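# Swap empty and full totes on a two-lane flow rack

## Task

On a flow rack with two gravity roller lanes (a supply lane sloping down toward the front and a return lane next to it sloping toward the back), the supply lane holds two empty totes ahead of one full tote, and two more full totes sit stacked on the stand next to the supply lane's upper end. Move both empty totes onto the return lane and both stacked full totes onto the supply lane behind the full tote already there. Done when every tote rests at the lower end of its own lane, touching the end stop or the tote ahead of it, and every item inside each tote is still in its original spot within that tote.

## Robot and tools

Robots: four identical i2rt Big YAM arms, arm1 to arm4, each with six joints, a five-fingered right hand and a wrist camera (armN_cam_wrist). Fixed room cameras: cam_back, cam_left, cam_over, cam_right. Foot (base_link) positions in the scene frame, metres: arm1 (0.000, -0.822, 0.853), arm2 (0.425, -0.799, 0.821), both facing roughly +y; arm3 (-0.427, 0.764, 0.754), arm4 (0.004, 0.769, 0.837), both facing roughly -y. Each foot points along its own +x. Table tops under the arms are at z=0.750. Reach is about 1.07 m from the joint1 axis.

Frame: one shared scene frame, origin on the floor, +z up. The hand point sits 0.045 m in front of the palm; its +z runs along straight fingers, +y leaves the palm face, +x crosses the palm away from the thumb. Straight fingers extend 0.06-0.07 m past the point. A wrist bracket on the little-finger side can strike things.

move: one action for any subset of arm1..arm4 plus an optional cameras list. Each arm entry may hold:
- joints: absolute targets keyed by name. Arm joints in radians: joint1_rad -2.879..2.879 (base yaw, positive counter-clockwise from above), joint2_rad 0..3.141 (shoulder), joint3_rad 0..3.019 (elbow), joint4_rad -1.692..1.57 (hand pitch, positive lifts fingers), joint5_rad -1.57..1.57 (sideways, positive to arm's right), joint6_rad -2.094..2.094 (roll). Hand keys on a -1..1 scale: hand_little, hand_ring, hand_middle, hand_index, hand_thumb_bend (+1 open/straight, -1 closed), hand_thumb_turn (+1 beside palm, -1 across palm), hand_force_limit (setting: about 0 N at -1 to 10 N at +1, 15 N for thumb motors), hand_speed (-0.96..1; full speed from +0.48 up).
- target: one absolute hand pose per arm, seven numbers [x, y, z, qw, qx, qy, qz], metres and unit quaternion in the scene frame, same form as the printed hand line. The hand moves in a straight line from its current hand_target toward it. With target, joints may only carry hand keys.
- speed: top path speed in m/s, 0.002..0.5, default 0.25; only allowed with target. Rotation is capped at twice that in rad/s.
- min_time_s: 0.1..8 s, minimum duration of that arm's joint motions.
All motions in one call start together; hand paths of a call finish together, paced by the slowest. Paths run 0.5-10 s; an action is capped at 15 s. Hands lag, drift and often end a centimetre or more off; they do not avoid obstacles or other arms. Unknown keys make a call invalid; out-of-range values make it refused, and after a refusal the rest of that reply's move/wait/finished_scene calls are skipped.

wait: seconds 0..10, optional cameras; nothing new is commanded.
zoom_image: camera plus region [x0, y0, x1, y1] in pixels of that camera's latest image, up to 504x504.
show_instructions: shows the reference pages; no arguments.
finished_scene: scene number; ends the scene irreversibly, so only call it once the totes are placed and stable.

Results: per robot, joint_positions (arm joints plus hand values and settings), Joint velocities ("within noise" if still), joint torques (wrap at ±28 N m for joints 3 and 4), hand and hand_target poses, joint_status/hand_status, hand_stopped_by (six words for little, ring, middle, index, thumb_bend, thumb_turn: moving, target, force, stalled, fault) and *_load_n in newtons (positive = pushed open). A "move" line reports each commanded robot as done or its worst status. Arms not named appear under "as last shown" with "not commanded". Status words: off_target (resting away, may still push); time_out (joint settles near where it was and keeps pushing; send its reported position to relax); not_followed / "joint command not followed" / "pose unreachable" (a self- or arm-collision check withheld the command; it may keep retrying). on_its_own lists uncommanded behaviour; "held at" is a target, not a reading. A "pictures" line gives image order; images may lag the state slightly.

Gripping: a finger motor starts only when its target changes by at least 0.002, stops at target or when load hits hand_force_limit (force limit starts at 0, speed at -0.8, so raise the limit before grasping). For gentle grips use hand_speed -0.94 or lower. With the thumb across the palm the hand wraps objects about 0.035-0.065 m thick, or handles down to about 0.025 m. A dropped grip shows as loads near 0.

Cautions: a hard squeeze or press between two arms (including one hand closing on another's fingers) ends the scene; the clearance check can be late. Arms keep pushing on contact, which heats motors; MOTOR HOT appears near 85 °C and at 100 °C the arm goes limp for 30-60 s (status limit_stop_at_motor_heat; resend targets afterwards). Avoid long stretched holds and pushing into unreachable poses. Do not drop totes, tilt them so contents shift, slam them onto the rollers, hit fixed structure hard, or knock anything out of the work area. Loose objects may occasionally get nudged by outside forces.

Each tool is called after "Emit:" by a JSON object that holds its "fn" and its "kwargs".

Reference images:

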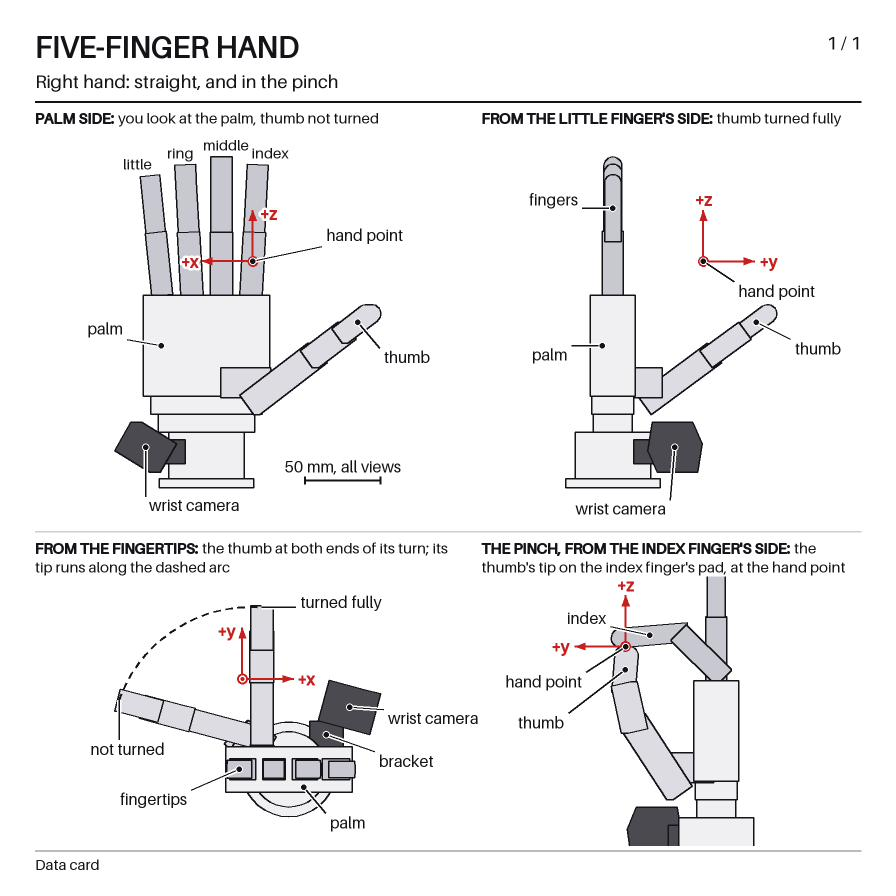

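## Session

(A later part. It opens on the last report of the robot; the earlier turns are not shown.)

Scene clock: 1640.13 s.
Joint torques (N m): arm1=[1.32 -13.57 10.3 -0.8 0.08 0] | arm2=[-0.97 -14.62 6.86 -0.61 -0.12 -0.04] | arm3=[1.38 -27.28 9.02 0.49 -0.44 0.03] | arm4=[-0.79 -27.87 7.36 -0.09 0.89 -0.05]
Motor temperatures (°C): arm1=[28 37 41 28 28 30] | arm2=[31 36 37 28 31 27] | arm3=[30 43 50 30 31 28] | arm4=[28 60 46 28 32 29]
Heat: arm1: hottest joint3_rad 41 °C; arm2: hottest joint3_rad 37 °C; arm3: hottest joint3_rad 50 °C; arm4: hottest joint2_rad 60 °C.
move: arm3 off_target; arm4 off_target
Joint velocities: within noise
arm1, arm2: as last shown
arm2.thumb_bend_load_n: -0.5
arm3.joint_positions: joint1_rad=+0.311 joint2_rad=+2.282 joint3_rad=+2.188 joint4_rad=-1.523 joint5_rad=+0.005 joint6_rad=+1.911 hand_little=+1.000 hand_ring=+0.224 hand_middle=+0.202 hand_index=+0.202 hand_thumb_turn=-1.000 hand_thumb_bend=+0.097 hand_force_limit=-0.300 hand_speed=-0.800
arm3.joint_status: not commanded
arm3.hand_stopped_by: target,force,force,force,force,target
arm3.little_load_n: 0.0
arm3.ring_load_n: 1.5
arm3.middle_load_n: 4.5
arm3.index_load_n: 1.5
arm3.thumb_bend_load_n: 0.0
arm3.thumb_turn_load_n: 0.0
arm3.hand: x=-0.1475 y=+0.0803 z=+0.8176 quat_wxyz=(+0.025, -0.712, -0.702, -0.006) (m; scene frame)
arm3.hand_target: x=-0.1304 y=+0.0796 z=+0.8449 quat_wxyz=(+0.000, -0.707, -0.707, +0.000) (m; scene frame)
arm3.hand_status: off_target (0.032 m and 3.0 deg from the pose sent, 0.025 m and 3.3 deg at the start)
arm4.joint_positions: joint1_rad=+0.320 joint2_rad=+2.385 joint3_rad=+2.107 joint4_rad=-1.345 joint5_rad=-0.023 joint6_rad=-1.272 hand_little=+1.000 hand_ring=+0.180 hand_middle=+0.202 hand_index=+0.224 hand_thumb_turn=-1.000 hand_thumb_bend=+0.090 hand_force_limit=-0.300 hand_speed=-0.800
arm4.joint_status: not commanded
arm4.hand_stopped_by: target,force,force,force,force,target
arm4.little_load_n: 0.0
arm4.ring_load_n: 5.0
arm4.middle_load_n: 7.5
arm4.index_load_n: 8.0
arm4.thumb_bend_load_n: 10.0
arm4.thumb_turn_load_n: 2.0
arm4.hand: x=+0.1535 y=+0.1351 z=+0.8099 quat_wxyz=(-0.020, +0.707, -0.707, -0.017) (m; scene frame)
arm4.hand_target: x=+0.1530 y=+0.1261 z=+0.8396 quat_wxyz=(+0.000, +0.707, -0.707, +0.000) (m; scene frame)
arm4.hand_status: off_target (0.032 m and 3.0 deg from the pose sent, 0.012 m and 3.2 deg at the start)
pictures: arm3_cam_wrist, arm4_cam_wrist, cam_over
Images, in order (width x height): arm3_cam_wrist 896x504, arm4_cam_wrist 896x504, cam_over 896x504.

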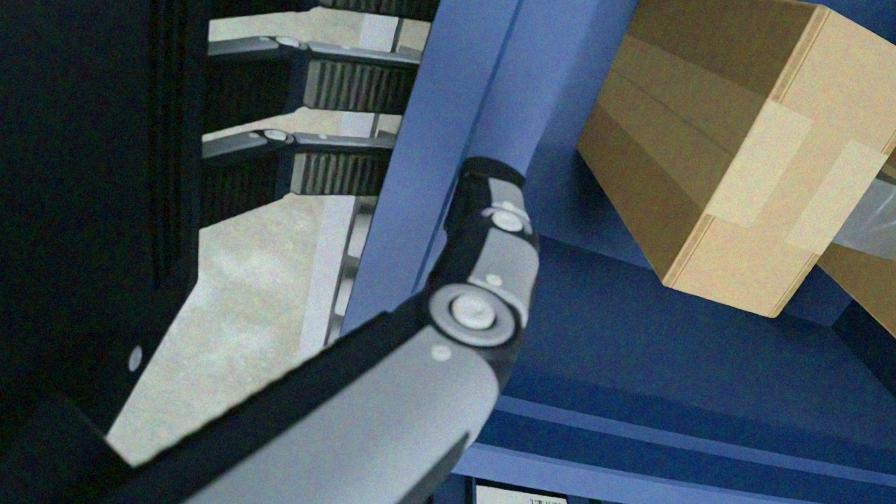

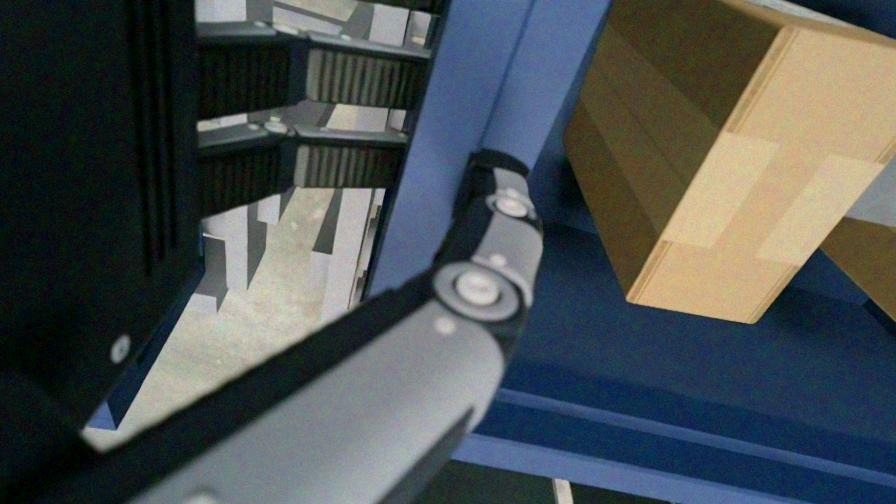

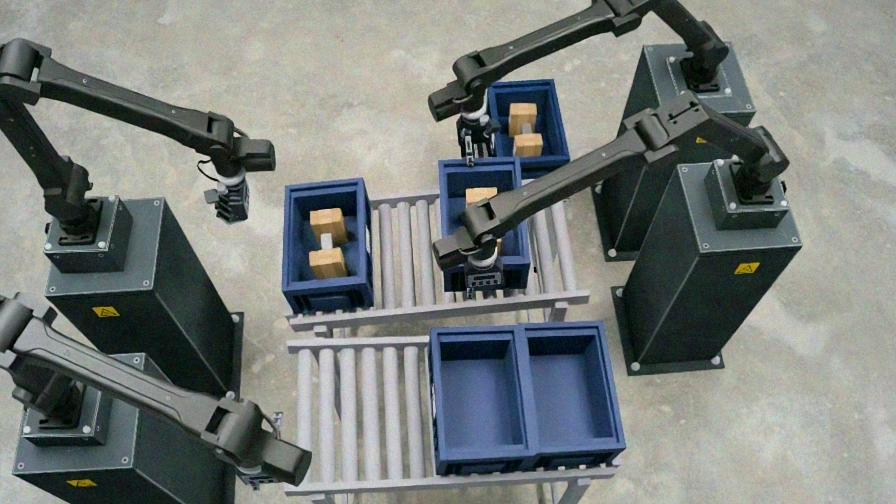

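Emit:
{"fn": "move", "kwargs": {"arm3": {"target":[-0.130,0.079,0.820,0,0.7071,0.7071,0],"speed":0.05}, "arm4": {"target":[0.153,0.1256,0.815,0,0.7071,-0.7071,0],"speed":0.05}}}

Emit:
{"fn": "move", "kwargs": {"arm3": {"target":[-0.130,0.079,0.802,0,0.7071,0.7071,0],"speed":0.05}, "arm4": {"target":[0.153,0.1256,0.797,0,0.7071,-0.7071,0],"speed":0.05}, "cameras": ["arm3_cam_wrist","arm4_cam_wrist","cam_over","cam_right"]}}

Scene clock: 1650.93 s.
Joint torques (N m): arm1=[1.26 -13.51 10.32 -0.81 0.07 0] | arm2=[-1.26 -14.51 6.79 -0.54 -0.12 -0.03] | arm3=[2.37 -27.63 8.98 0.62 -0.48 0.07] | arm4=[-0.85 -27.81 7.3 -0.23 0.86 -0.07]
Motor temperatures (°C): arm1=[28 37 41 28 28 30] | arm2=[31 36 37 28 31 27] | arm3=[30 43 48 30 31 28] | arm4=[28 58 46 28 32 29]
Heat: arm1: hottest joint3_rad 41 °C; arm2: hottest joint3_rad 37 °C; arm3: hottest joint3_rad 48 °C; arm4: hottest joint2_rad 58 °C.
move: arm3 off_target; arm4 off_target
Joint velocities: within noise
arm1, arm2: as last shown
arm1.little_load_n: 0.5
arm1.ring_load_n: 0.5
arm2.thumb_bend_load_n: 0.0
arm3.joint_positions: joint1_rad=+0.311 joint2_rad=+2.290 joint3_rad=+2.137 joint4_rad=-1.464 joint5_rad=+0.005 joint6_rad=+1.912 hand_little=+1.000 hand_ring=+0.224 hand_middle=+0.202 hand_index=+0.202 hand_thumb_turn=-1.000 hand_thumb_bend=+0.097 hand_force_limit=-0.300 hand_speed=-0.800
arm3.joint_status: not commanded
arm3.hand_stopped_by: target,force,force,force,force,target
arm3.little_load_n: 0.0
arm3.ring_load_n: 1.5
arm3.middle_load_n: 4.5
arm3.index_load_n: 1.5
arm3.thumb_bend_load_n: -0.5
arm3.thumb_turn_load_n: 0.0
arm3.hand: x=-0.1477 y=+0.0811 z=+0.7929 quat_wxyz=(+0.025, -0.712, -0.702, -0.006) (m; scene frame)
arm3.hand_target: x=-0.1304 y=+0.0796 z=+0.8200 quat_wxyz=(+0.000, -0.707, -0.707, +0.000) (m; scene frame)
arm3.hand_status: off_target (0.032 m and 3.0 deg from the pose sent, 0.018 m and 3.0 deg at the start)
arm4.joint_positions: joint1_rad=+0.320 joint2_rad=+2.407 joint3_rad=+2.078 joint4_rad=-1.295 joint5_rad=-0.023 joint6_rad=-1.271 hand_little=+1.000 hand_ring=+0.180 hand_middle=+0.202 hand_index=+0.224 hand_thumb_turn=-1.000 hand_thumb_bend=+0.090 hand_force_limit=-0.300 hand_speed=-0.800
arm4.joint_status: not commanded
arm4.hand_stopped_by: target,force,force,force,force,target
arm4.little_load_n: 0.0
arm4.ring_load_n: 5.0
arm4.middle_load_n: 7.0
arm4.index_load_n: 8.0
arm4.thumb_bend_load_n: 9.5
arm4.thumb_turn_load_n: 1.5
arm4.hand: x=+0.1531 y=+0.1364 z=+0.7845 quat_wxyz=(-0.020, +0.707, -0.707, -0.017) (m; scene frame)
arm4.hand_target: x=+0.1530 y=+0.1262 z=+0.8146 quat_wxyz=(+0.000, +0.707, -0.707, +0.000) (m; scene frame)
arm4.hand_status: off_target (0.032 m and 3.0 deg from the pose sent, 0.011 m and 3.0 deg at the start)
pictures: none

Scene clock: 1651.90 s.
Joint torques (N m): arm1=[1.26 -13.57 10.32 -0.8 0.07 0] | arm2=[-1.08 -14.62 6.82 -0.57 -0.12 -0.03] | arm3=[1.49 -26.17 8.43 0.77 -0.51 0.06] | arm4=[-0.62 -26.7 6.84 0.14 0.74 -0.06]
Motor temperatures (°C): arm1=[28 37 41 28 28 30] | arm2=[31 36 37 28 31 27] | arm3=[30 43 48 30 31 28] | arm4=[28 58 46 28 32 29]
Heat: arm1: hottest joint3_rad 41 °C; arm2: hottest joint3_rad 37 °C; arm3: hottest joint3_rad 48 °C; arm4: hottest joint2_rad 58 °C.
move: arm3 off_target; arm4 off_target
Joint velocities: within noise
arm1, arm2: as last shown
arm1.little_load_n: 0.0
arm1.ring_load_n: 0.0
arm3.joint_positions: joint1_rad=+0.312 joint2_rad=+2.290 joint3_rad=+2.115 joint4_rad=-1.430 joint5_rad=+0.006 joint6_rad=+1.912 hand_little=+1.000 hand_ring=+0.223 hand_middle=+0.202 hand_index=+0.202 hand_thumb_turn=-1.000 hand_thumb_bend=+0.097 hand_force_limit=-0.300 hand_speed=-0.800
arm3.joint_status: not commanded
arm3.hand_stopped_by: target,force,force,force,force,target
arm3.little_load_n: 0.0
arm3.ring_load_n: 0.0
arm3.middle_load_n: 2.5
arm3.index_load_n: 3.0
arm3.thumb_bend_load_n: 0.0
arm3.thumb_turn_load_n: 0.0
arm3.hand: x=-0.1470 y=+0.0793 z=+0.7853 quat_wxyz=(+0.019, -0.712, -0.702, -0.003) (m; scene frame)
arm3.hand_target: x=-0.1302 y=+0.0794 z=+0.8021 quat_wxyz=(+0.000, -0.707, -0.707, +0.000) (m; scene frame)
arm3.hand_status: off_target (0.024 m and 2.4 deg from the pose sent, 0.020 m and 3.0 deg at the start)
arm4.joint_positions: joint1_rad=+0.320 joint2_rad=+2.409 joint3_rad=+2.069 joint4_rad=-1.271 joint5_rad=-0.020 joint6_rad=-1.270 hand_little=+1.000 hand_ring=+0.180 hand_middle=+0.202 hand_index=+0.224 hand_thumb_turn=-1.000 hand_thumb_bend=+0.090 hand_force_limit=-0.300 hand_speed=-0.800
arm4.joint_status: not commanded
arm4.hand_stopped_by: target,force,force,force,force,target
arm4.little_load_n: 0.0
arm4.ring_load_n: 8.5
arm4.middle_load_n: 6.5
arm4.index_load_n: 4.0
arm4.thumb_bend_load_n: 10.0
arm4.thumb_turn_load_n: -2.0
arm4.hand: x=+0.1534 y=+0.1337 z=+0.7789 quat_wxyz=(-0.016, +0.707, -0.707, -0.012) (m; scene frame)
arm4.hand_target: x=+0.1531 y=+0.1258 z=+0.7971 quat_wxyz=(+0.000, +0.707, -0.707, +0.000) (m; scene frame)
arm4.hand_status: off_target (0.020 m and 2.3 deg from the pose sent, 0.016 m and 3.0 deg at the start)
pictures: arm3_cam_wrist, arm4_cam_wrist, cam_over, cam_right
Images, in order (width x height): arm3_cam_wrist 896x504, arm4_cam_wrist 896x504, cam_over 896x504, cam_right 896x504.

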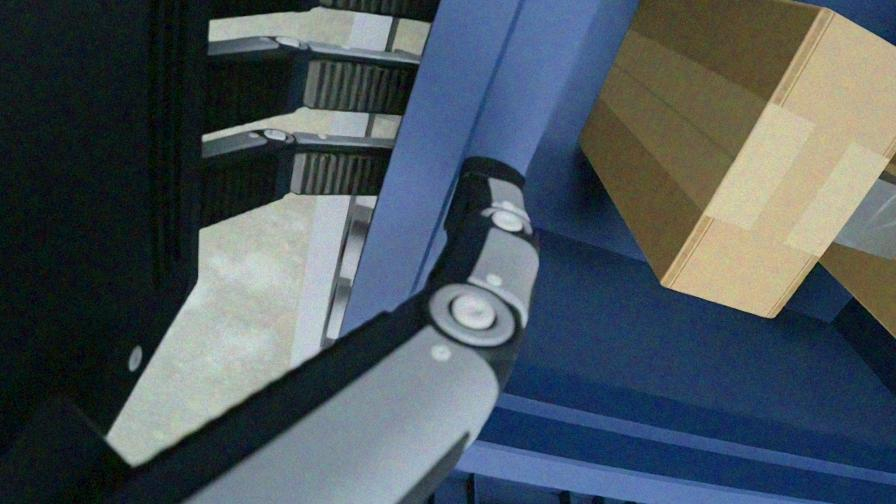

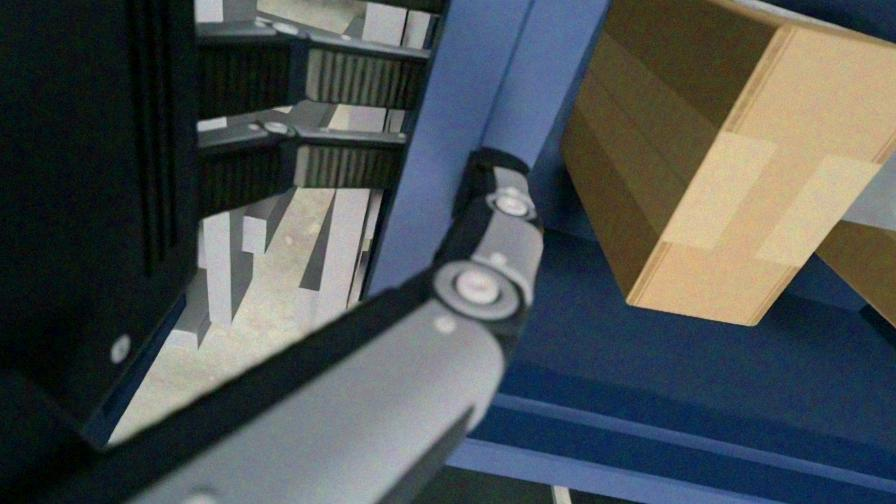

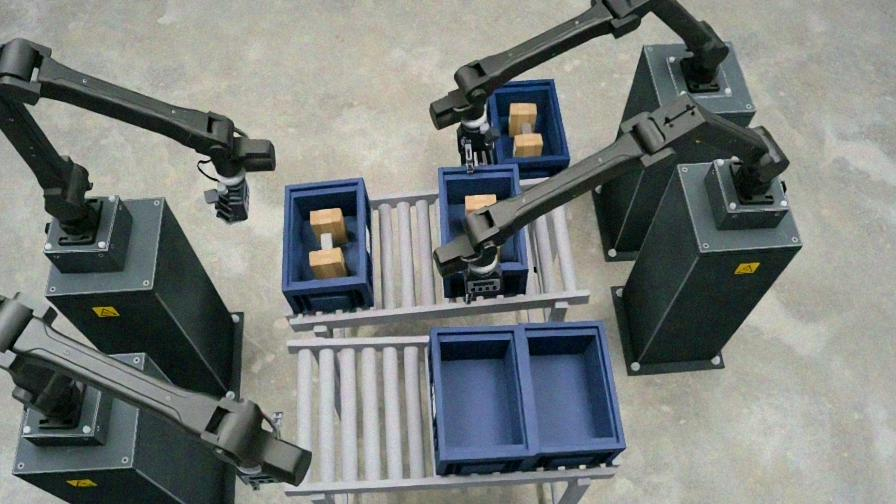

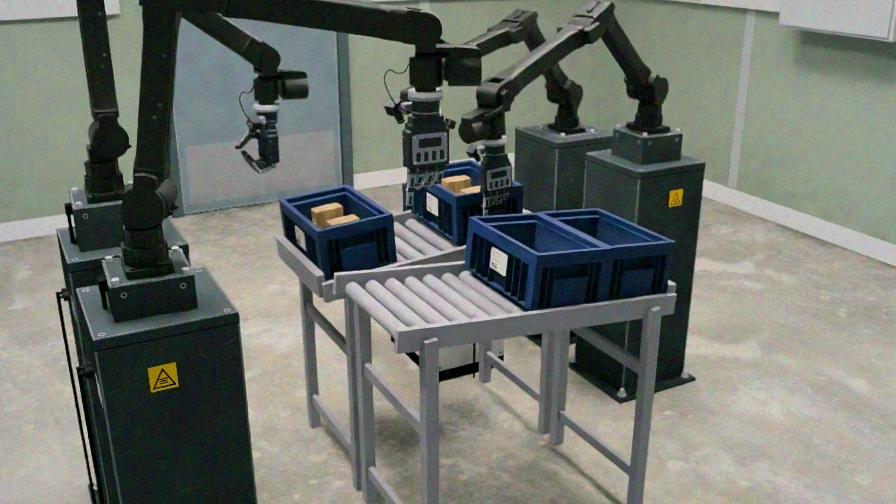

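Emit:
{"fn": "move", "kwargs": {"arm3": {"target":[-0.130,0.079,0.780,0,0.7071,0.7071,0],"speed":0.05}, "arm4": {"target":[0.153,0.1256,0.775,0,0.7071,-0.7071,0],"speed":0.05}}}

Emit:
{"fn": "move", "kwargs": {"arm3": {"target":[-0.130,0.079,0.766,-0.024,0.7067,0.7067,0.024],"speed":0.05}, "arm4": {"target":[0.153,0.1256,0.761,-0.024,0.7067,-0.7067,-0.024],"speed":0.05}, "cameras": ["arm3_cam_wrist","arm4_cam_wrist","cam_over","cam_right"]}}

Scene clock: 1660.93 s.
Joint torques (N m): arm1=[1.26 -13.45 10.32 -0.81 0.07 0] | arm2=[-1.26 -14.56 6.83 -0.55 -0.13 -0.03] | arm3=[1.55 -25.11 7.51 0.7 -0.43 0.13] | arm4=[-0.91 -25.05 6.34 0.39 0.51 0.03]
Motor temperatures (°C): arm1=[28 37 41 28 28 30] | arm2=[31 36 37 28 31 27] | arm3=[30 41 47 30 31 28] | arm4=[28 59 45 28 32 29]
Heat: arm1: hottest joint3_rad 41 °C; arm2: hottest joint3_rad 37 °C; arm3: hottest joint3_rad 47 °C; arm4: hottest joint2_rad 59 °C.
move: arm3 off_target; arm4 done
Joint velocities: within noise
arm1, arm2: as last shown
arm1.index_load_n: 0.5
arm2.ring_load_n: 0.5
arm3.joint_positions: joint1_rad=+0.312 joint2_rad=+2.290 joint3_rad=+2.094 joint4_rad=-1.381 joint5_rad=+0.004 joint6_rad=+1.914 hand_little=+1.000 hand_ring=+0.223 hand_middle=+0.202 hand_index=+0.202 hand_thumb_turn=-1.000 hand_thumb_bend=+0.097 hand_force_limit=-0.300 hand_speed=-0.800
arm3.joint_status: not commanded
arm3.hand_stopped_by: target,force,force,force,force,target
arm3.little_load_n: 0.5
arm3.ring_load_n: 0.0
arm3.middle_load_n: 0.0
arm3.index_load_n: 2.0
arm3.thumb_bend_load_n: 0.0
arm3.thumb_turn_load_n: 0.0
arm3.hand: x=-0.1446 y=+0.0735 z=+0.7787 quat_wxyz=(+0.006, -0.713, -0.702, +0.003) (m; scene frame)
arm3.hand_target: x=-0.1301 y=+0.0791 z=+0.7801 quat_wxyz=(+0.000, -0.707, -0.707, +0.000) (m; scene frame)
arm3.hand_status: off_target (0.016 m and 1.2 deg from the pose sent, 0.018 m and 2.4 deg at the start)
arm4.joint_positions: joint1_rad=+0.320 joint2_rad=+2.411 joint3_rad=+2.061 joint4_rad=-1.235 joint5_rad=-0.014 joint6_rad=-1.280 hand_little=+1.000 hand_ring=+0.180 hand_middle=+0.201 hand_index=+0.224 hand_thumb_turn=-1.000 hand_thumb_bend=+0.090 hand_force_limit=-0.300 hand_speed=-0.800
arm4.joint_status: not commanded
arm4.hand_stopped_by: target,force,force,force,force,target
arm4.little_load_n: 0.0
arm4.ring_load_n: 12.5
arm4.middle_load_n: 1.0
arm4.index_load_n: 0.5
arm4.thumb_bend_load_n: 9.0
arm4.thumb_turn_load_n: -0.5
arm4.hand: x=+0.1537 y=+0.1270 z=+0.7736 quat_wxyz=(-0.007, +0.710, -0.704, -0.002) (m; scene frame)
arm4.hand_target: x=+0.1531 y=+0.1256 z=+0.7750 quat_wxyz=(+0.000, +0.707, -0.707, +0.000) (m; scene frame)
arm4.hand_status: done (0.002 m and 1.0 deg from the pose sent, 0.009 m and 2.3 deg at the start)
pictures: none

Scene clock: 1662.30 s.
Joint torques (N m): arm1=[1.2 -13.45 10.28 -0.81 0.06 0] | arm2=[-1.32 -14.39 6.78 -0.58 -0.13 -0.03] | arm3=[0.73 -22.36 12.18 -0.06 -0.15 -0.06] | arm4=[-1.32 -21.42 9.84 -0.65 -0.02 0]
Motor temperatures (°C): arm1=[28 37 41 28 28 30] | arm2=[31 36 37 28 31 27] | arm3=[30 41 47 30 31 28] | arm4=[28 59 45 28 32 29]
Heat: arm1: hottest joint3_rad 41 °C; arm2: hottest joint3_rad 37 °C; arm3: hottest joint3_rad 47 °C; arm4: hottest joint2_rad 59 °C.
move: arm3 off_target; arm4 off_target
Joint velocities: within noise
arm1, arm2: as last shown
arm2.ring_load_n: 0.0
arm3.joint_positions: joint1_rad=+0.316 joint2_rad=+2.312 joint3_rad=+2.116 joint4_rad=-1.438 joint5_rad=-0.026 joint6_rad=+1.914 hand_little=+1.000 hand_ring=+0.223 hand_middle=+0.202 hand_index=+0.202 hand_thumb_turn=-1.000 hand_thumb_bend=+0.097 hand_force_limit=-0.300 hand_speed=-0.800
arm3.joint_status: not commanded
arm3.hand_stopped_by: target,force,force,force,force,target
arm3.little_load_n: 0.0
arm3.ring_load_n: 0.0
arm3.middle_load_n: 0.0
arm3.index_load_n: 0.0
arm3.thumb_bend_load_n: 0.0
arm3.thumb_turn_load_n: 0.5
arm3.hand: x=-0.1396 y=+0.0864 z=+0.7713 quat_wxyz=(+0.026, -0.711, -0.702, -0.023) (m; scene frame)
arm3.hand_target: x=-0.1302 y=+0.0795 z=+0.7662 quat_wxyz=(+0.023, -0.707, -0.707, -0.024) (m; scene frame)
arm3.hand_status: off_target (0.013 m and 0.8 deg from the pose sent, 0.020 m and 3.8 deg at the start)
arm4.joint_positions: joint1_rad=+0.320 joint2_rad=+2.437 joint3_rad=+2.104 joint4_rad=-1.294 joint5_rad=-0.020 joint6_rad=-1.284 hand_little=+1.000 hand_ring=+0.180 hand_middle=+0.201 hand_index=+0.224 hand_thumb_turn=-1.000 hand_thumb_bend=+0.090 hand_force_limit=-0.300 hand_speed=-0.800
arm4.joint_status: not commanded
arm4.hand_stopped_by: target,force,force,force,force,target
arm4.little_load_n: 0.0
arm4.ring_load_n: 6.0
arm4.middle_load_n: 1.0
arm4.index_load_n: 0.0
arm4.thumb_bend_load_n: 7.5
arm4.thumb_turn_load_n: 2.5
arm4.hand: x=+0.1535 y=+0.1310 z=+0.7733 quat_wxyz=(-0.020, +0.711, -0.703, -0.019) (m; scene frame)
arm4.hand_target: x=+0.1529 y=+0.1261 z=+0.7611 quat_wxyz=(-0.024, +0.707, -0.707, -0.023) (m; scene frame)
arm4.hand_status: off_target (0.013 m and 1.0 deg from the pose sent, 0.013 m and 3.2 deg at the start)
pictures: arm3_cam_wrist, arm4_cam_wrist, cam_over, cam_right
Images, in order (width x height): arm3_cam_wrist 896x504, arm4_cam_wrist 896x504, cam_over 896x504, cam_right 896x504.

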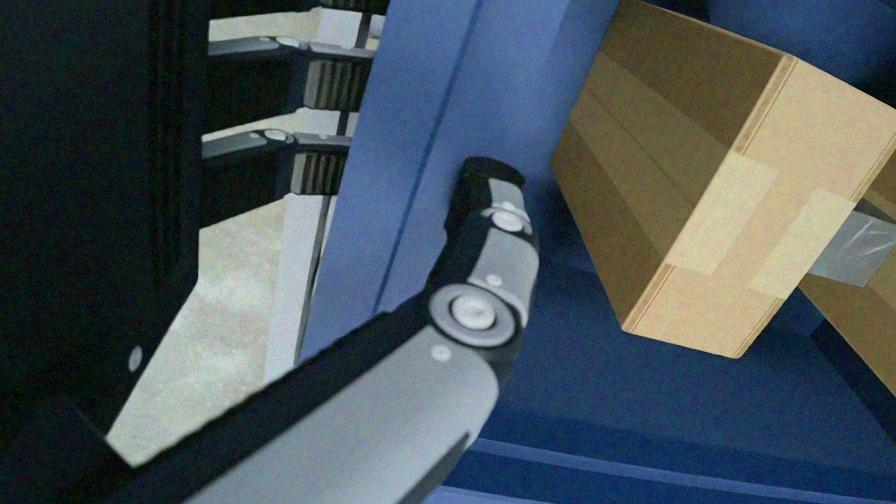

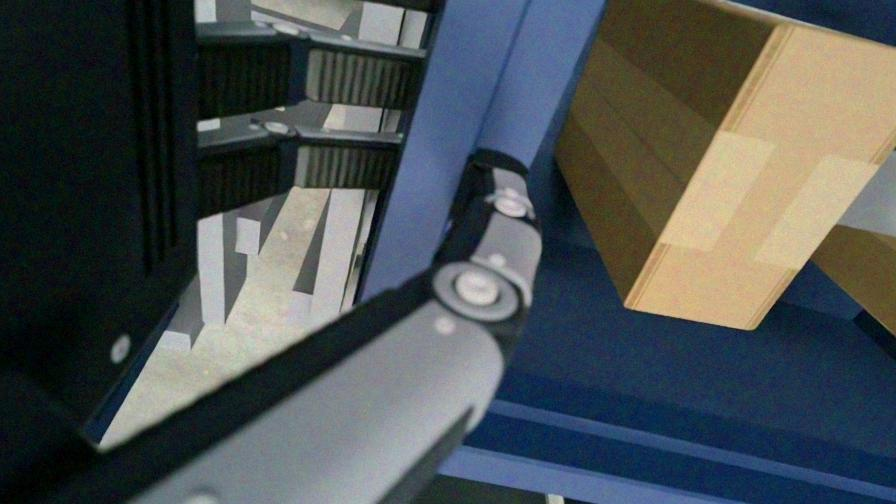

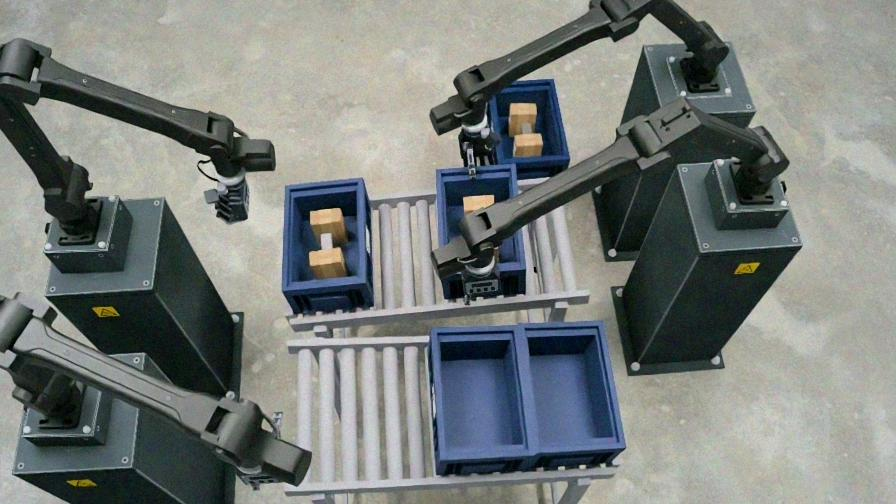

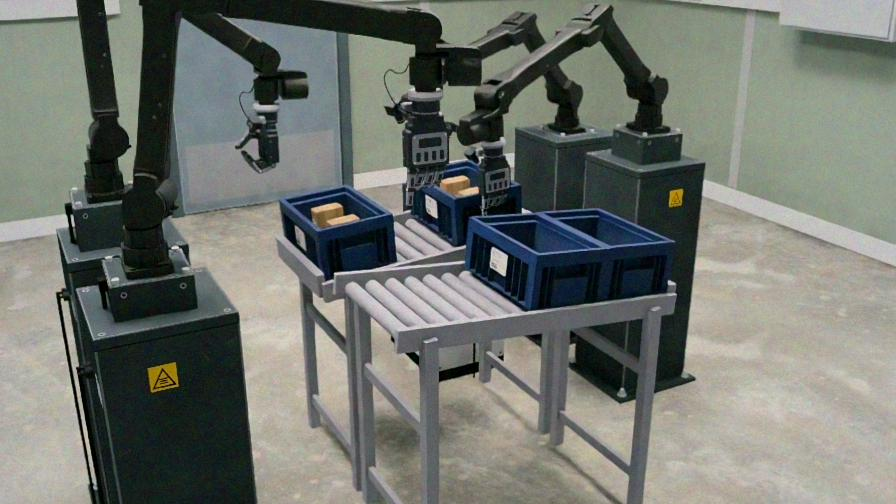

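Emit:
{"fn": "zoom_image", "kwargs": {"camera": "arm3_cam_wrist", "region": [200, 0, 500, 400]}}

Emit:
{"fn": "zoom_image", "kwargs": {"camera": "cam_over", "region": [260, 120, 640, 340]}}

Emit:
{"fn": "zoom_image", "kwargs": {"camera": "cam_right", "region": [260, 130, 560, 330]}}

Scaled by 1.260.

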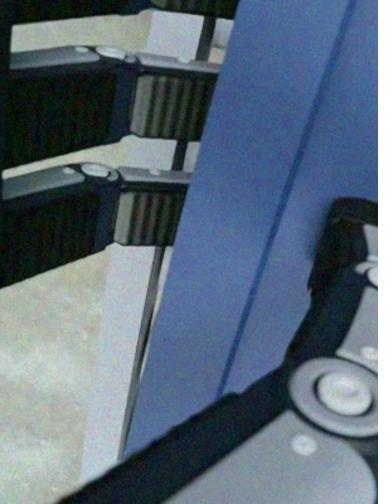

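Scaled by 1.326.

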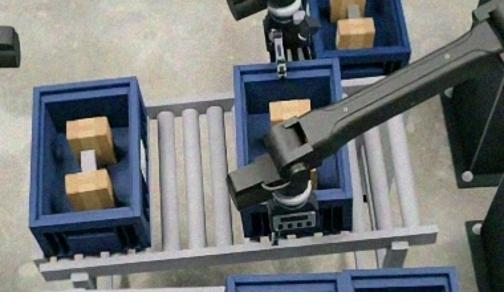

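Scaled by 1.680.

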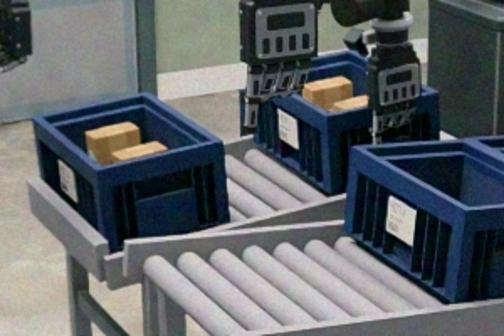

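Emit:
{"fn": "move", "kwargs": {"arm3": {"joints":{"hand_thumb_bend":1,"hand_index":0.28,"hand_middle":0.28,"hand_ring":0.28,"hand_speed":-0.4}}}}

Emit:
{"fn": "move", "kwargs": {"arm3": {"target":[-0.23,0.085,0.775,-0.024,0.7067,0.7067,0.024],"speed":0.12}, "cameras": ["arm3_cam_wrist","arm4_cam_wrist","cam_left"]}}

Scene clock: 1681.97 s.
Joint torques (N m): arm1=[1.26 -13.57 10.3 -0.83 0.07 0] | arm2=[-1.2 -14.56 6.86 -0.58 -0.13 -0.03] | arm3=[0.85 -22.18 12.07 0.2 -0.11 -0.01] | arm4=[-1.32 -21.25 9.72 -0.73 -0.05 0.01]
Motor temperatures (°C): arm1=[28 37 41 28 28 30] | arm2=[31 36 37 28 31 27] | arm3=[30 39 49 30 31 28] | arm4=[28 56 45 28 31 29]
Heat: arm1: hottest joint3_rad 41 °C; arm2: hottest joint3_rad 37 °C; arm3: hottest joint3_rad 49 °C; arm4: hottest joint2_rad 56 °C.
move: arm3 done
Joint velocities: within noise
arm1.joint_positions: joint1_rad=+0.035 joint2_rad=+1.568 joint3_rad=+0.932 joint4_rad=-0.967 joint5_rad=-0.002 joint6_rad=-0.011 hand_little=-0.900 hand_ring=-0.900 hand_middle=-0.900 hand_index=-0.900 hand_thumb_turn=+1.000 hand_thumb_bend=+1.000 hand_force_limit=-0.400 hand_speed=+0.200
arm1.joint_status: not commanded
arm1.hand_stopped_by: target,target,target,target,target,target
arm1.little_load_n: 0.0
arm1.ring_load_n: 0.5
arm1.middle_load_n: 0.0
arm1.index_load_n: 0.0
arm1.thumb_bend_load_n: -0.5
arm1.thumb_turn_load_n: 0.0
arm1.hand: x=-0.0292 y=-0.4949 z=+0.8690 quat_wxyz=(+0.016, +1.000, +0.004, +0.001) (m; scene frame)
arm1.hand_target: x=-0.0299 y=-0.4803 z=+0.8801 quat_wxyz=(+0.000, +1.000, +0.000, +0.000) (m; scene frame)
arm1.hand_status: not commanded
arm2.joint_positions: joint1_rad=-0.411 joint2_rad=+1.718 joint3_rad=+1.601 joint4_rad=-1.434 joint5_rad=-0.003 joint6_rad=+1.112 hand_little=+1.000 hand_ring=+0.180 hand_middle=+0.180 hand_index=+0.180 hand_thumb_turn=-1.000 hand_thumb_bend=+1.000 hand_force_limit=-0.400 hand_speed=-0.400
arm2.joint_status: not commanded
arm2.hand_stopped_by: target,target,target,target,target,target
arm2.little_load_n: 0.0
arm2.ring_load_n: 0.0
arm2.middle_load_n: 0.0
arm2.index_load_n: 0.0
arm2.thumb_bend_load_n: 0.0
arm2.thumb_turn_load_n: 0.0
arm2.hand: x=+0.5978 y=-0.2935 z=+1.0035 quat_wxyz=(-0.010, +0.708, -0.706, -0.002) (m; scene frame)
arm2.hand_target: x=+0.5999 y=-0.2999 z=+1.0002 quat_wxyz=(+0.000, +0.707, -0.707, +0.000) (m; scene frame)
arm2.hand_status: not commanded
arm3.joint_positions: joint1_rad=+0.316 joint2_rad=+2.313 joint3_rad=+2.118 joint4_rad=-1.440 joint5_rad=-0.027 joint6_rad=+1.914 hand_little=+1.000 hand_ring=+0.280 hand_middle=+0.280 hand_index=+0.280 hand_thumb_turn=-1.000 hand_thumb_bend=+1.000 hand_force_limit=-0.300 hand_speed=-0.400
arm3.joint_status: all done
arm3.hand_stopped_by: target,target,target,target,target,target
arm3.little_load_n: 0.0
arm3.ring_load_n: 0.0
arm3.middle_load_n: -1.0
arm3.index_load_n: 0.0
arm3.thumb_bend_load_n: 0.0
arm3.thumb_turn_load_n: 0.0
arm3.hand: x=-0.1394 y=+0.0864 z=+0.7710 quat_wxyz=(+0.026, -0.711, -0.702, -0.024) (m; scene frame)
arm3.hand_target: x=-0.1303 y=+0.0795 z=+0.7661 quat_wxyz=(+0.023, -0.707, -0.707, -0.024) (m; scene frame)
arm3.hand_status: not commanded
arm4: as last shown
arm4.ring_load_n: 6.5
arm4.thumb_turn_load_n: 2.0
pictures: none

Scene clock: 1683.80 s.
Joint torques (N m): arm1=[1.32 -13.57 10.32 -0.84 0.07 0] | arm2=[-1.2 -14.51 6.84 -0.53 -0.13 -0.03] | arm3=[0.26 -24.47 6.97 0.55 0.09 -0.1] | arm4=[-1.38 -21.25 9.7 -0.61 -0.01 -0.03]
Motor temperatures (°C): arm1=[28 37 41 28 28 30] | arm2=[31 36 37 28 31 27] | arm3=[30 39 49 30 31 28] | arm4=[28 55 44 28 31 29]
Heat: arm1: hottest joint3_rad 41 °C; arm2: hottest joint3_rad 37 °C; arm3: hottest joint3_rad 49 °C; arm4: hottest joint2_rad 55 °C.
move: arm3 done
Joint velocities: within noise
arm1, arm2, arm4: as last shown
arm1.ring_load_n: 0.0
arm1.thumb_bend_load_n: 0.0
arm3.joint_positions: joint1_rad=+0.183 joint2_rad=+2.247 joint3_rad=+2.008 joint4_rad=-1.398 joint5_rad=-0.023 joint6_rad=+1.782 hand_little=+1.000 hand_ring=+0.280 hand_middle=+0.280 hand_index=+0.280 hand_thumb_turn=-1.000 hand_thumb_bend=+1.000 hand_force_limit=-0.300 hand_speed=-0.400
arm3.joint_status: not commanded
arm3.hand_stopped_by: target,target,target,target,target,target
arm3.little_load_n: 0.0
arm3.ring_load_n: 0.0
arm3.middle_load_n: 0.0
arm3.index_load_n: 0.0
arm3.thumb_bend_load_n: 0.0
arm3.thumb_turn_load_n: 0.0
arm3.hand: x=-0.2320 y=+0.0815 z=+0.7751 quat_wxyz=(+0.025, -0.712, -0.702, -0.025) (m; scene frame)
arm3.hand_target: x=-0.2301 y=+0.0851 z=+0.7750 quat_wxyz=(+0.024, -0.707, -0.707, -0.024) (m; scene frame)
arm3.hand_status: done (0.004 m and 0.8 deg from the pose sent, 0.091 m and 0.8 deg at the start)
arm4.thumb_turn_load_n: 2.5
pictures: arm3_cam_wrist, arm4_cam_wrist, cam_left
Images, in order (width x height): arm3_cam_wrist 896x504, arm4_cam_wrist 896x504, cam_left 896x504.

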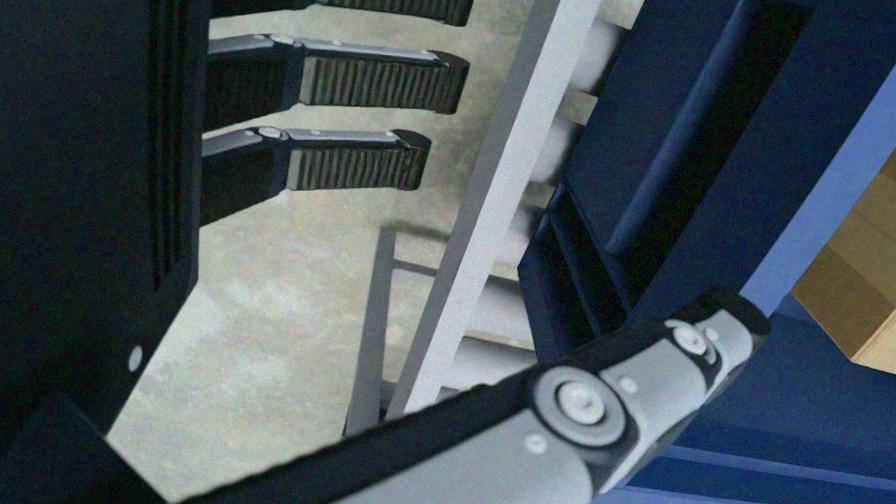

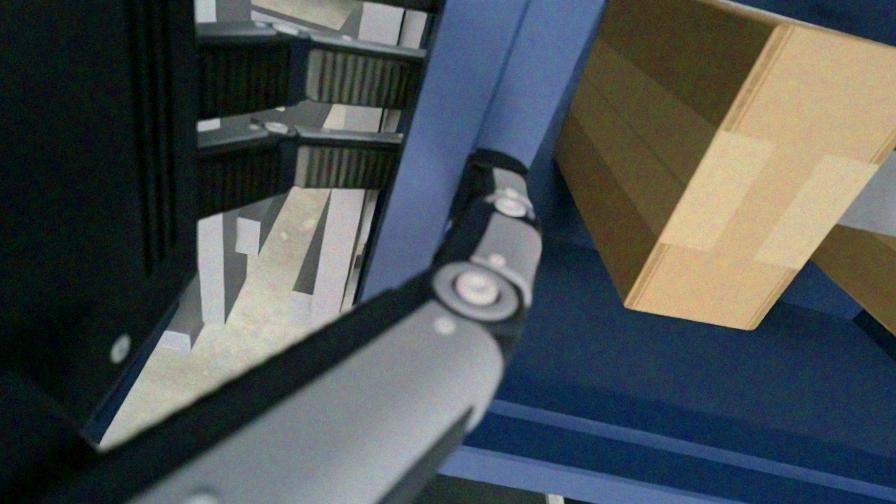

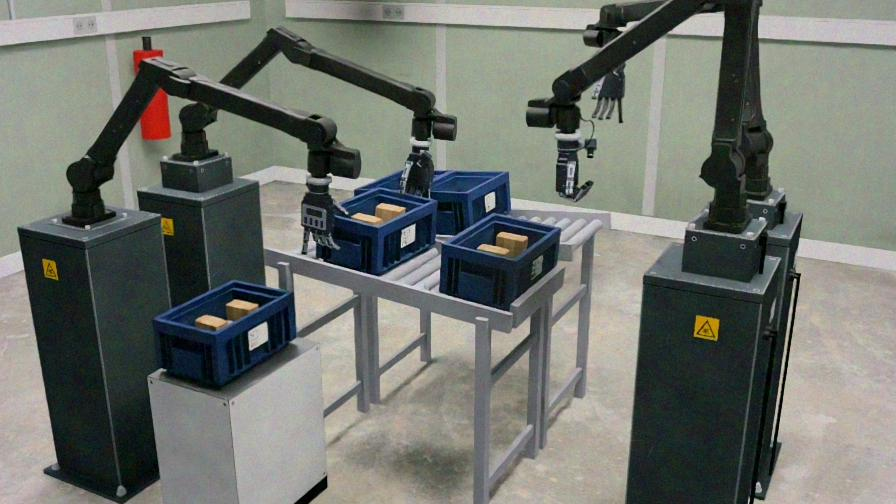

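Emit:
{"fn": "move", "kwargs": {"arm3": {"target":[-0.33,0.12,0.92,0,0.7071,0.7071,0],"speed":0.2}, "arm1": {"joints":{"hand_index":0.3,"hand_middle":0.3,"hand_ring":0.3,"hand_little":1,"hand_thumb_turn":-1,"hand_thumb_bend":1,"hand_speed":0.2},"target":[-0.15,-0.35,0.90,0,0.7071,0.7071,0],"speed":0.25}}}

Emit:
{"fn": "move", "kwargs": {"arm3": {"target":[-0.63,0.25,0.80,0,0.7071,0.7071,0],"speed":0.25}, "arm1": {"target":[-0.22,-0.06,0.84,0,0.7071,0.7071,0],"speed":0.25}, "arm4": {"target":[0.150,0.107,0.762,-0.024,0.7067,-0.7067,-0.024],"speed":0.05}, "cameras": ["arm4_cam_wrist","cam_left","cam_over"]}}

Scene clock: 1700.73 s.
Joint torques (N m): arm1=[1.73 -16.91 11.67 -0.79 0.14 -0.16] | arm2=[-1.03 -14.51 6.79 -0.57 -0.12 -0.03] | arm3=[-0.21 -22.48 7.88 -0.03 0.17 -0.03] | arm4=[-1.55 -22.01 9.78 -0.59 -0.05 0.02]
Motor temperatures (°C): arm1=[28 37 41 28 28 30] | arm2=[31 36 37 28 31 27] | arm3=[30 38 47 30 31 28] | arm4=[28 54 45 28 31 29]
Heat: arm1: hottest joint3_rad 41 °C; arm2: hottest joint3_rad 37 °C; arm3: hottest joint3_rad 47 °C; arm4: hottest joint2_rad 54 °C.
move: arm1 off_target; arm3 done
Joint velocities: within noise
arm1.joint_positions: joint1_rad=+0.427 joint2_rad=+1.841 joint3_rad=+1.401 joint4_rad=-1.136 joint5_rad=-0.003 joint6_rad=-1.165 hand_little=+1.000 hand_ring=+0.300 hand_middle=+0.300 hand_index=+0.300 hand_thumb_turn=-1.000 hand_thumb_bend=+1.000 hand_force_limit=-0.400 hand_speed=+0.200
arm1.joint_status: all done
arm1.hand_stopped_by: target,target,target,target,target,target
arm1.little_load_n: 0.0
arm1.ring_load_n: 0.0
arm1.middle_load_n: 0.0
arm1.index_load_n: 0.0
arm1.thumb_bend_load_n: -0.5
arm1.thumb_turn_load_n: 0.0
arm1.hand: x=-0.1426 y=-0.3608 z=+0.8987 quat_wxyz=(+0.004, +0.713, +0.701, +0.000) (m; scene frame)
arm1.hand_target: x=-0.1498 y=-0.3502 z=+0.9000 quat_wxyz=(+0.000, +0.707, +0.707, +0.000) (m; scene frame)
arm1.hand_status: off_target (0.013 m and 1.0 deg from the pose sent, 0.191 m and 89.6 deg at the start)
arm2, arm4: as last shown
arm3.joint_positions: joint1_rad=+0.046 joint2_rad=+1.980 joint3_rad=+1.937 joint4_rad=-1.516 joint5_rad=-0.011 joint6_rad=+1.637 hand_little=+1.000 hand_ring=+0.280 hand_middle=+0.280 hand_index=+0.280 hand_thumb_turn=-1.000 hand_thumb_bend=+1.000 hand_force_limit=-0.300 hand_speed=-0.400
arm3.joint_status: not commanded
arm3.hand_stopped_by: target,target,target,target,target,target
arm3.little_load_n: 0.0
arm3.ring_load_n: 0.0
arm3.middle_load_n: 0.0
arm3.index_load_n: 0.0
arm3.thumb_bend_load_n: 0.0
arm3.thumb_turn_load_n: 0.0
arm3.hand: x=-0.3257 y=+0.1150 z=+0.9196 quat_wxyz=(-0.005, -0.709, -0.705, +0.002) (m; scene frame)
arm3.hand_target: x=-0.3300 y=+0.1200 z=+0.9199 quat_wxyz=(+0.000, -0.707, -0.707, +0.000) (m; scene frame)
arm3.hand_status: done (0.007 m and 0.7 deg from the pose sent, 0.179 m and 4.1 deg at the start)
pictures: none

Scene clock: 1703.10 s.
Joint torques (N m): arm1=[0.67 -28.45 13.09 -0.13 0.18 -0.2] | arm2=[-1.14 -14.45 6.82 -0.59 -0.12 -0.03] | arm3=[0.09 -16.97 6.71 0.88 -0.06 -0.08] | arm4=[-1.85 -22.71 10 -0.79 0.02 -0.03]
Motor temperatures (°C): arm1=[28 37 41 28 28 30] | arm2=[31 36 37 28 31 27] | arm3=[30 38 47 30 31 28] | arm4=[28 54 45 28 31 29]
Heat: arm1: hottest joint3_rad 41 °C; arm2: hottest joint3_rad 37 °C; arm3: hottest joint3_rad 47 °C; arm4: hottest joint2_rad 54 °C.
move: arm1 off_target; arm3 off_target; arm4 off_target
Joint velocities: within noise
arm1.joint_positions: joint1_rad=+0.387 joint2_rad=+2.756 joint3_rad=+2.890 joint4_rad=-1.500 joint5_rad=-0.003 joint6_rad=-1.256 hand_little=+1.000 hand_ring=+0.300 hand_middle=+0.300 hand_index=+0.300 hand_thumb_turn=-1.000 hand_thumb_bend=+1.000 hand_force_limit=-0.400 hand_speed=+0.200
arm1.joint_status: not commanded
arm1.hand_stopped_by: target,target,target,target,target,target
arm1.little_load_n: 0.0
arm1.ring_load_n: 0.0
arm1.middle_load_n: 0.5
arm1.index_load_n: 0.0
arm1.thumb_bend_load_n: 0.0
arm1.thumb_turn_load_n: 0.0
arm1.hand: x=-0.2232 y=-0.0684 z=+0.8403 quat_wxyz=(-0.091, +0.691, +0.716, +0.045) (m; scene frame)
arm1.hand_target: x=-0.2194 y=-0.0614 z=+0.8401 quat_wxyz=(-0.098, +0.689, +0.716, +0.050) (m; scene frame)
arm1.hand_status: off_target (0.009 m and 11.8 deg from the pose sent, 0.316 m and 1.0 deg at the start; a joint's target at an end of its range on 25 of 71 steps)
arm2: as last shown
arm3.joint_positions: joint1_rad=-0.522 joint2_rad=+1.861 joint3_rad=+1.474 joint4_rad=-1.160 joint5_rad=-0.005 joint6_rad=+1.080 hand_little=+1.000 hand_ring=+0.280 hand_middle=+0.280 hand_index=+0.280 hand_thumb_turn=-1.000 hand_thumb_bend=+1.000 hand_force_limit=-0.300 hand_speed=-0.400
arm3.joint_status: not commanded
arm3.hand_stopped_by: target,target,target,target,target,target
arm3.little_load_n: 0.0
arm3.ring_load_n: 0.0
arm3.middle_load_n: 0.0
arm3.index_load_n: 0.0
arm3.thumb_bend_load_n: -0.5
arm3.thumb_turn_load_n: 0.0
arm3.hand: x=-0.6360 y=+0.2467 z=+0.8169 quat_wxyz=(-0.003, -0.713, -0.701, +0.013) (m; scene frame)
arm3.hand_target: x=-0.6299 y=+0.2504 z=+0.8004 quat_wxyz=(+0.000, -0.707, -0.707, +0.000) (m; scene frame)
arm3.hand_status: off_target (0.018 m and 1.8 deg from the pose sent, 0.354 m and 0.7 deg at the start)
arm4.joint_positions: joint1_rad=+0.314 joint2_rad=+2.499 joint3_rad=+2.221 joint4_rad=-1.352 joint5_rad=-0.020 joint6_rad=-1.293 hand_little=+1.000 hand_ring=+0.180 hand_middle=+0.201 hand_index=+0.224 hand_thumb_turn=-1.000 hand_thumb_bend=+0.090 hand_force_limit=-0.300 hand_speed=-0.800
arm4.joint_status: not commanded
arm4.hand_stopped_by: target,force,force,force,force,target
arm4.little_load_n: 0.0
arm4.ring_load_n: 6.0
arm4.middle_load_n: 1.5
arm4.index_load_n: 0.0
arm4.thumb_bend_load_n: 7.5
arm4.thumb_turn_load_n: 3.0
arm4.hand: x=+0.1545 y=+0.1134 z=+0.7726 quat_wxyz=(-0.021, +0.712, -0.701, -0.020) (m; scene frame)
arm4.hand_target: x=+0.1499 y=+0.1076 z=+0.7621 quat_wxyz=(-0.024, +0.707, -0.707, -0.023) (m; scene frame)
arm4.hand_status: off_target (0.013 m and 1.1 deg from the pose sent, 0.027 m and 1.0 deg at the start)
pictures: arm4_cam_wrist, cam_left, cam_over
Images, in order (width x height): arm4_cam_wrist 896x504, cam_left 896x504, cam_over 896x504.

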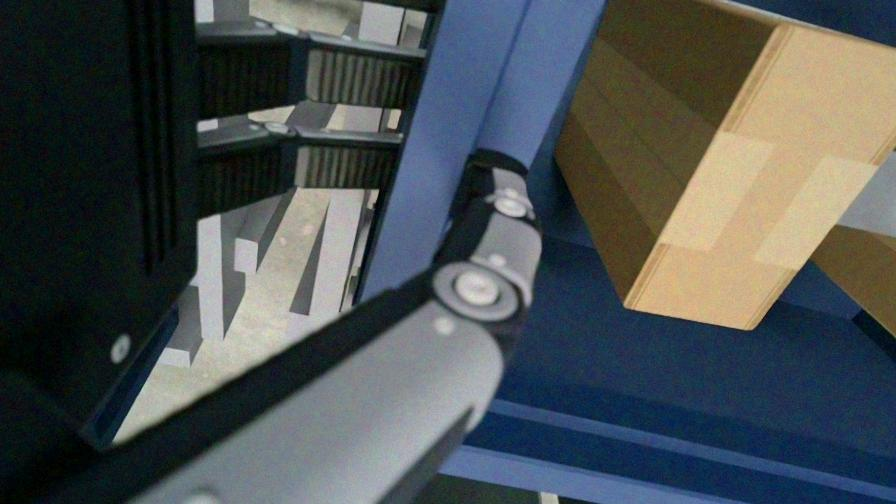

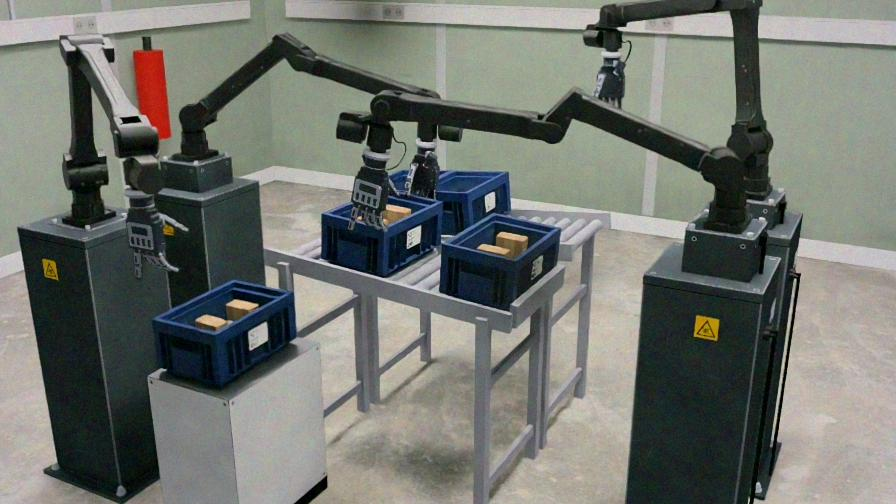

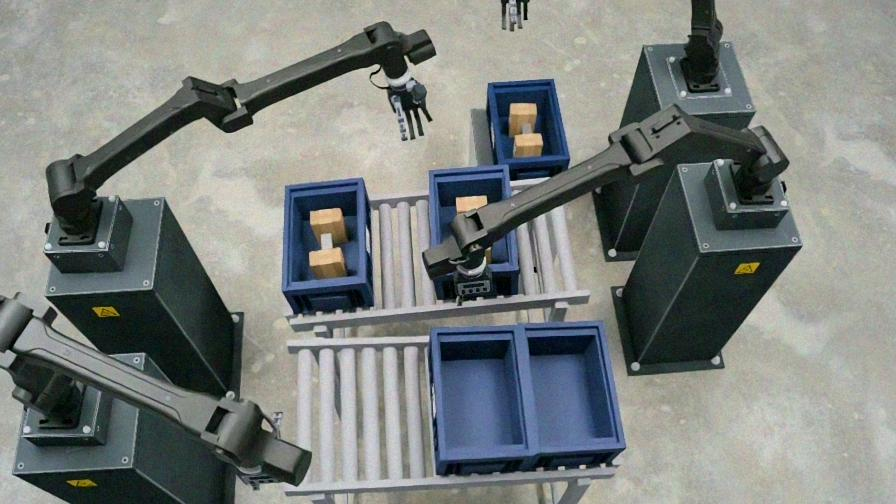

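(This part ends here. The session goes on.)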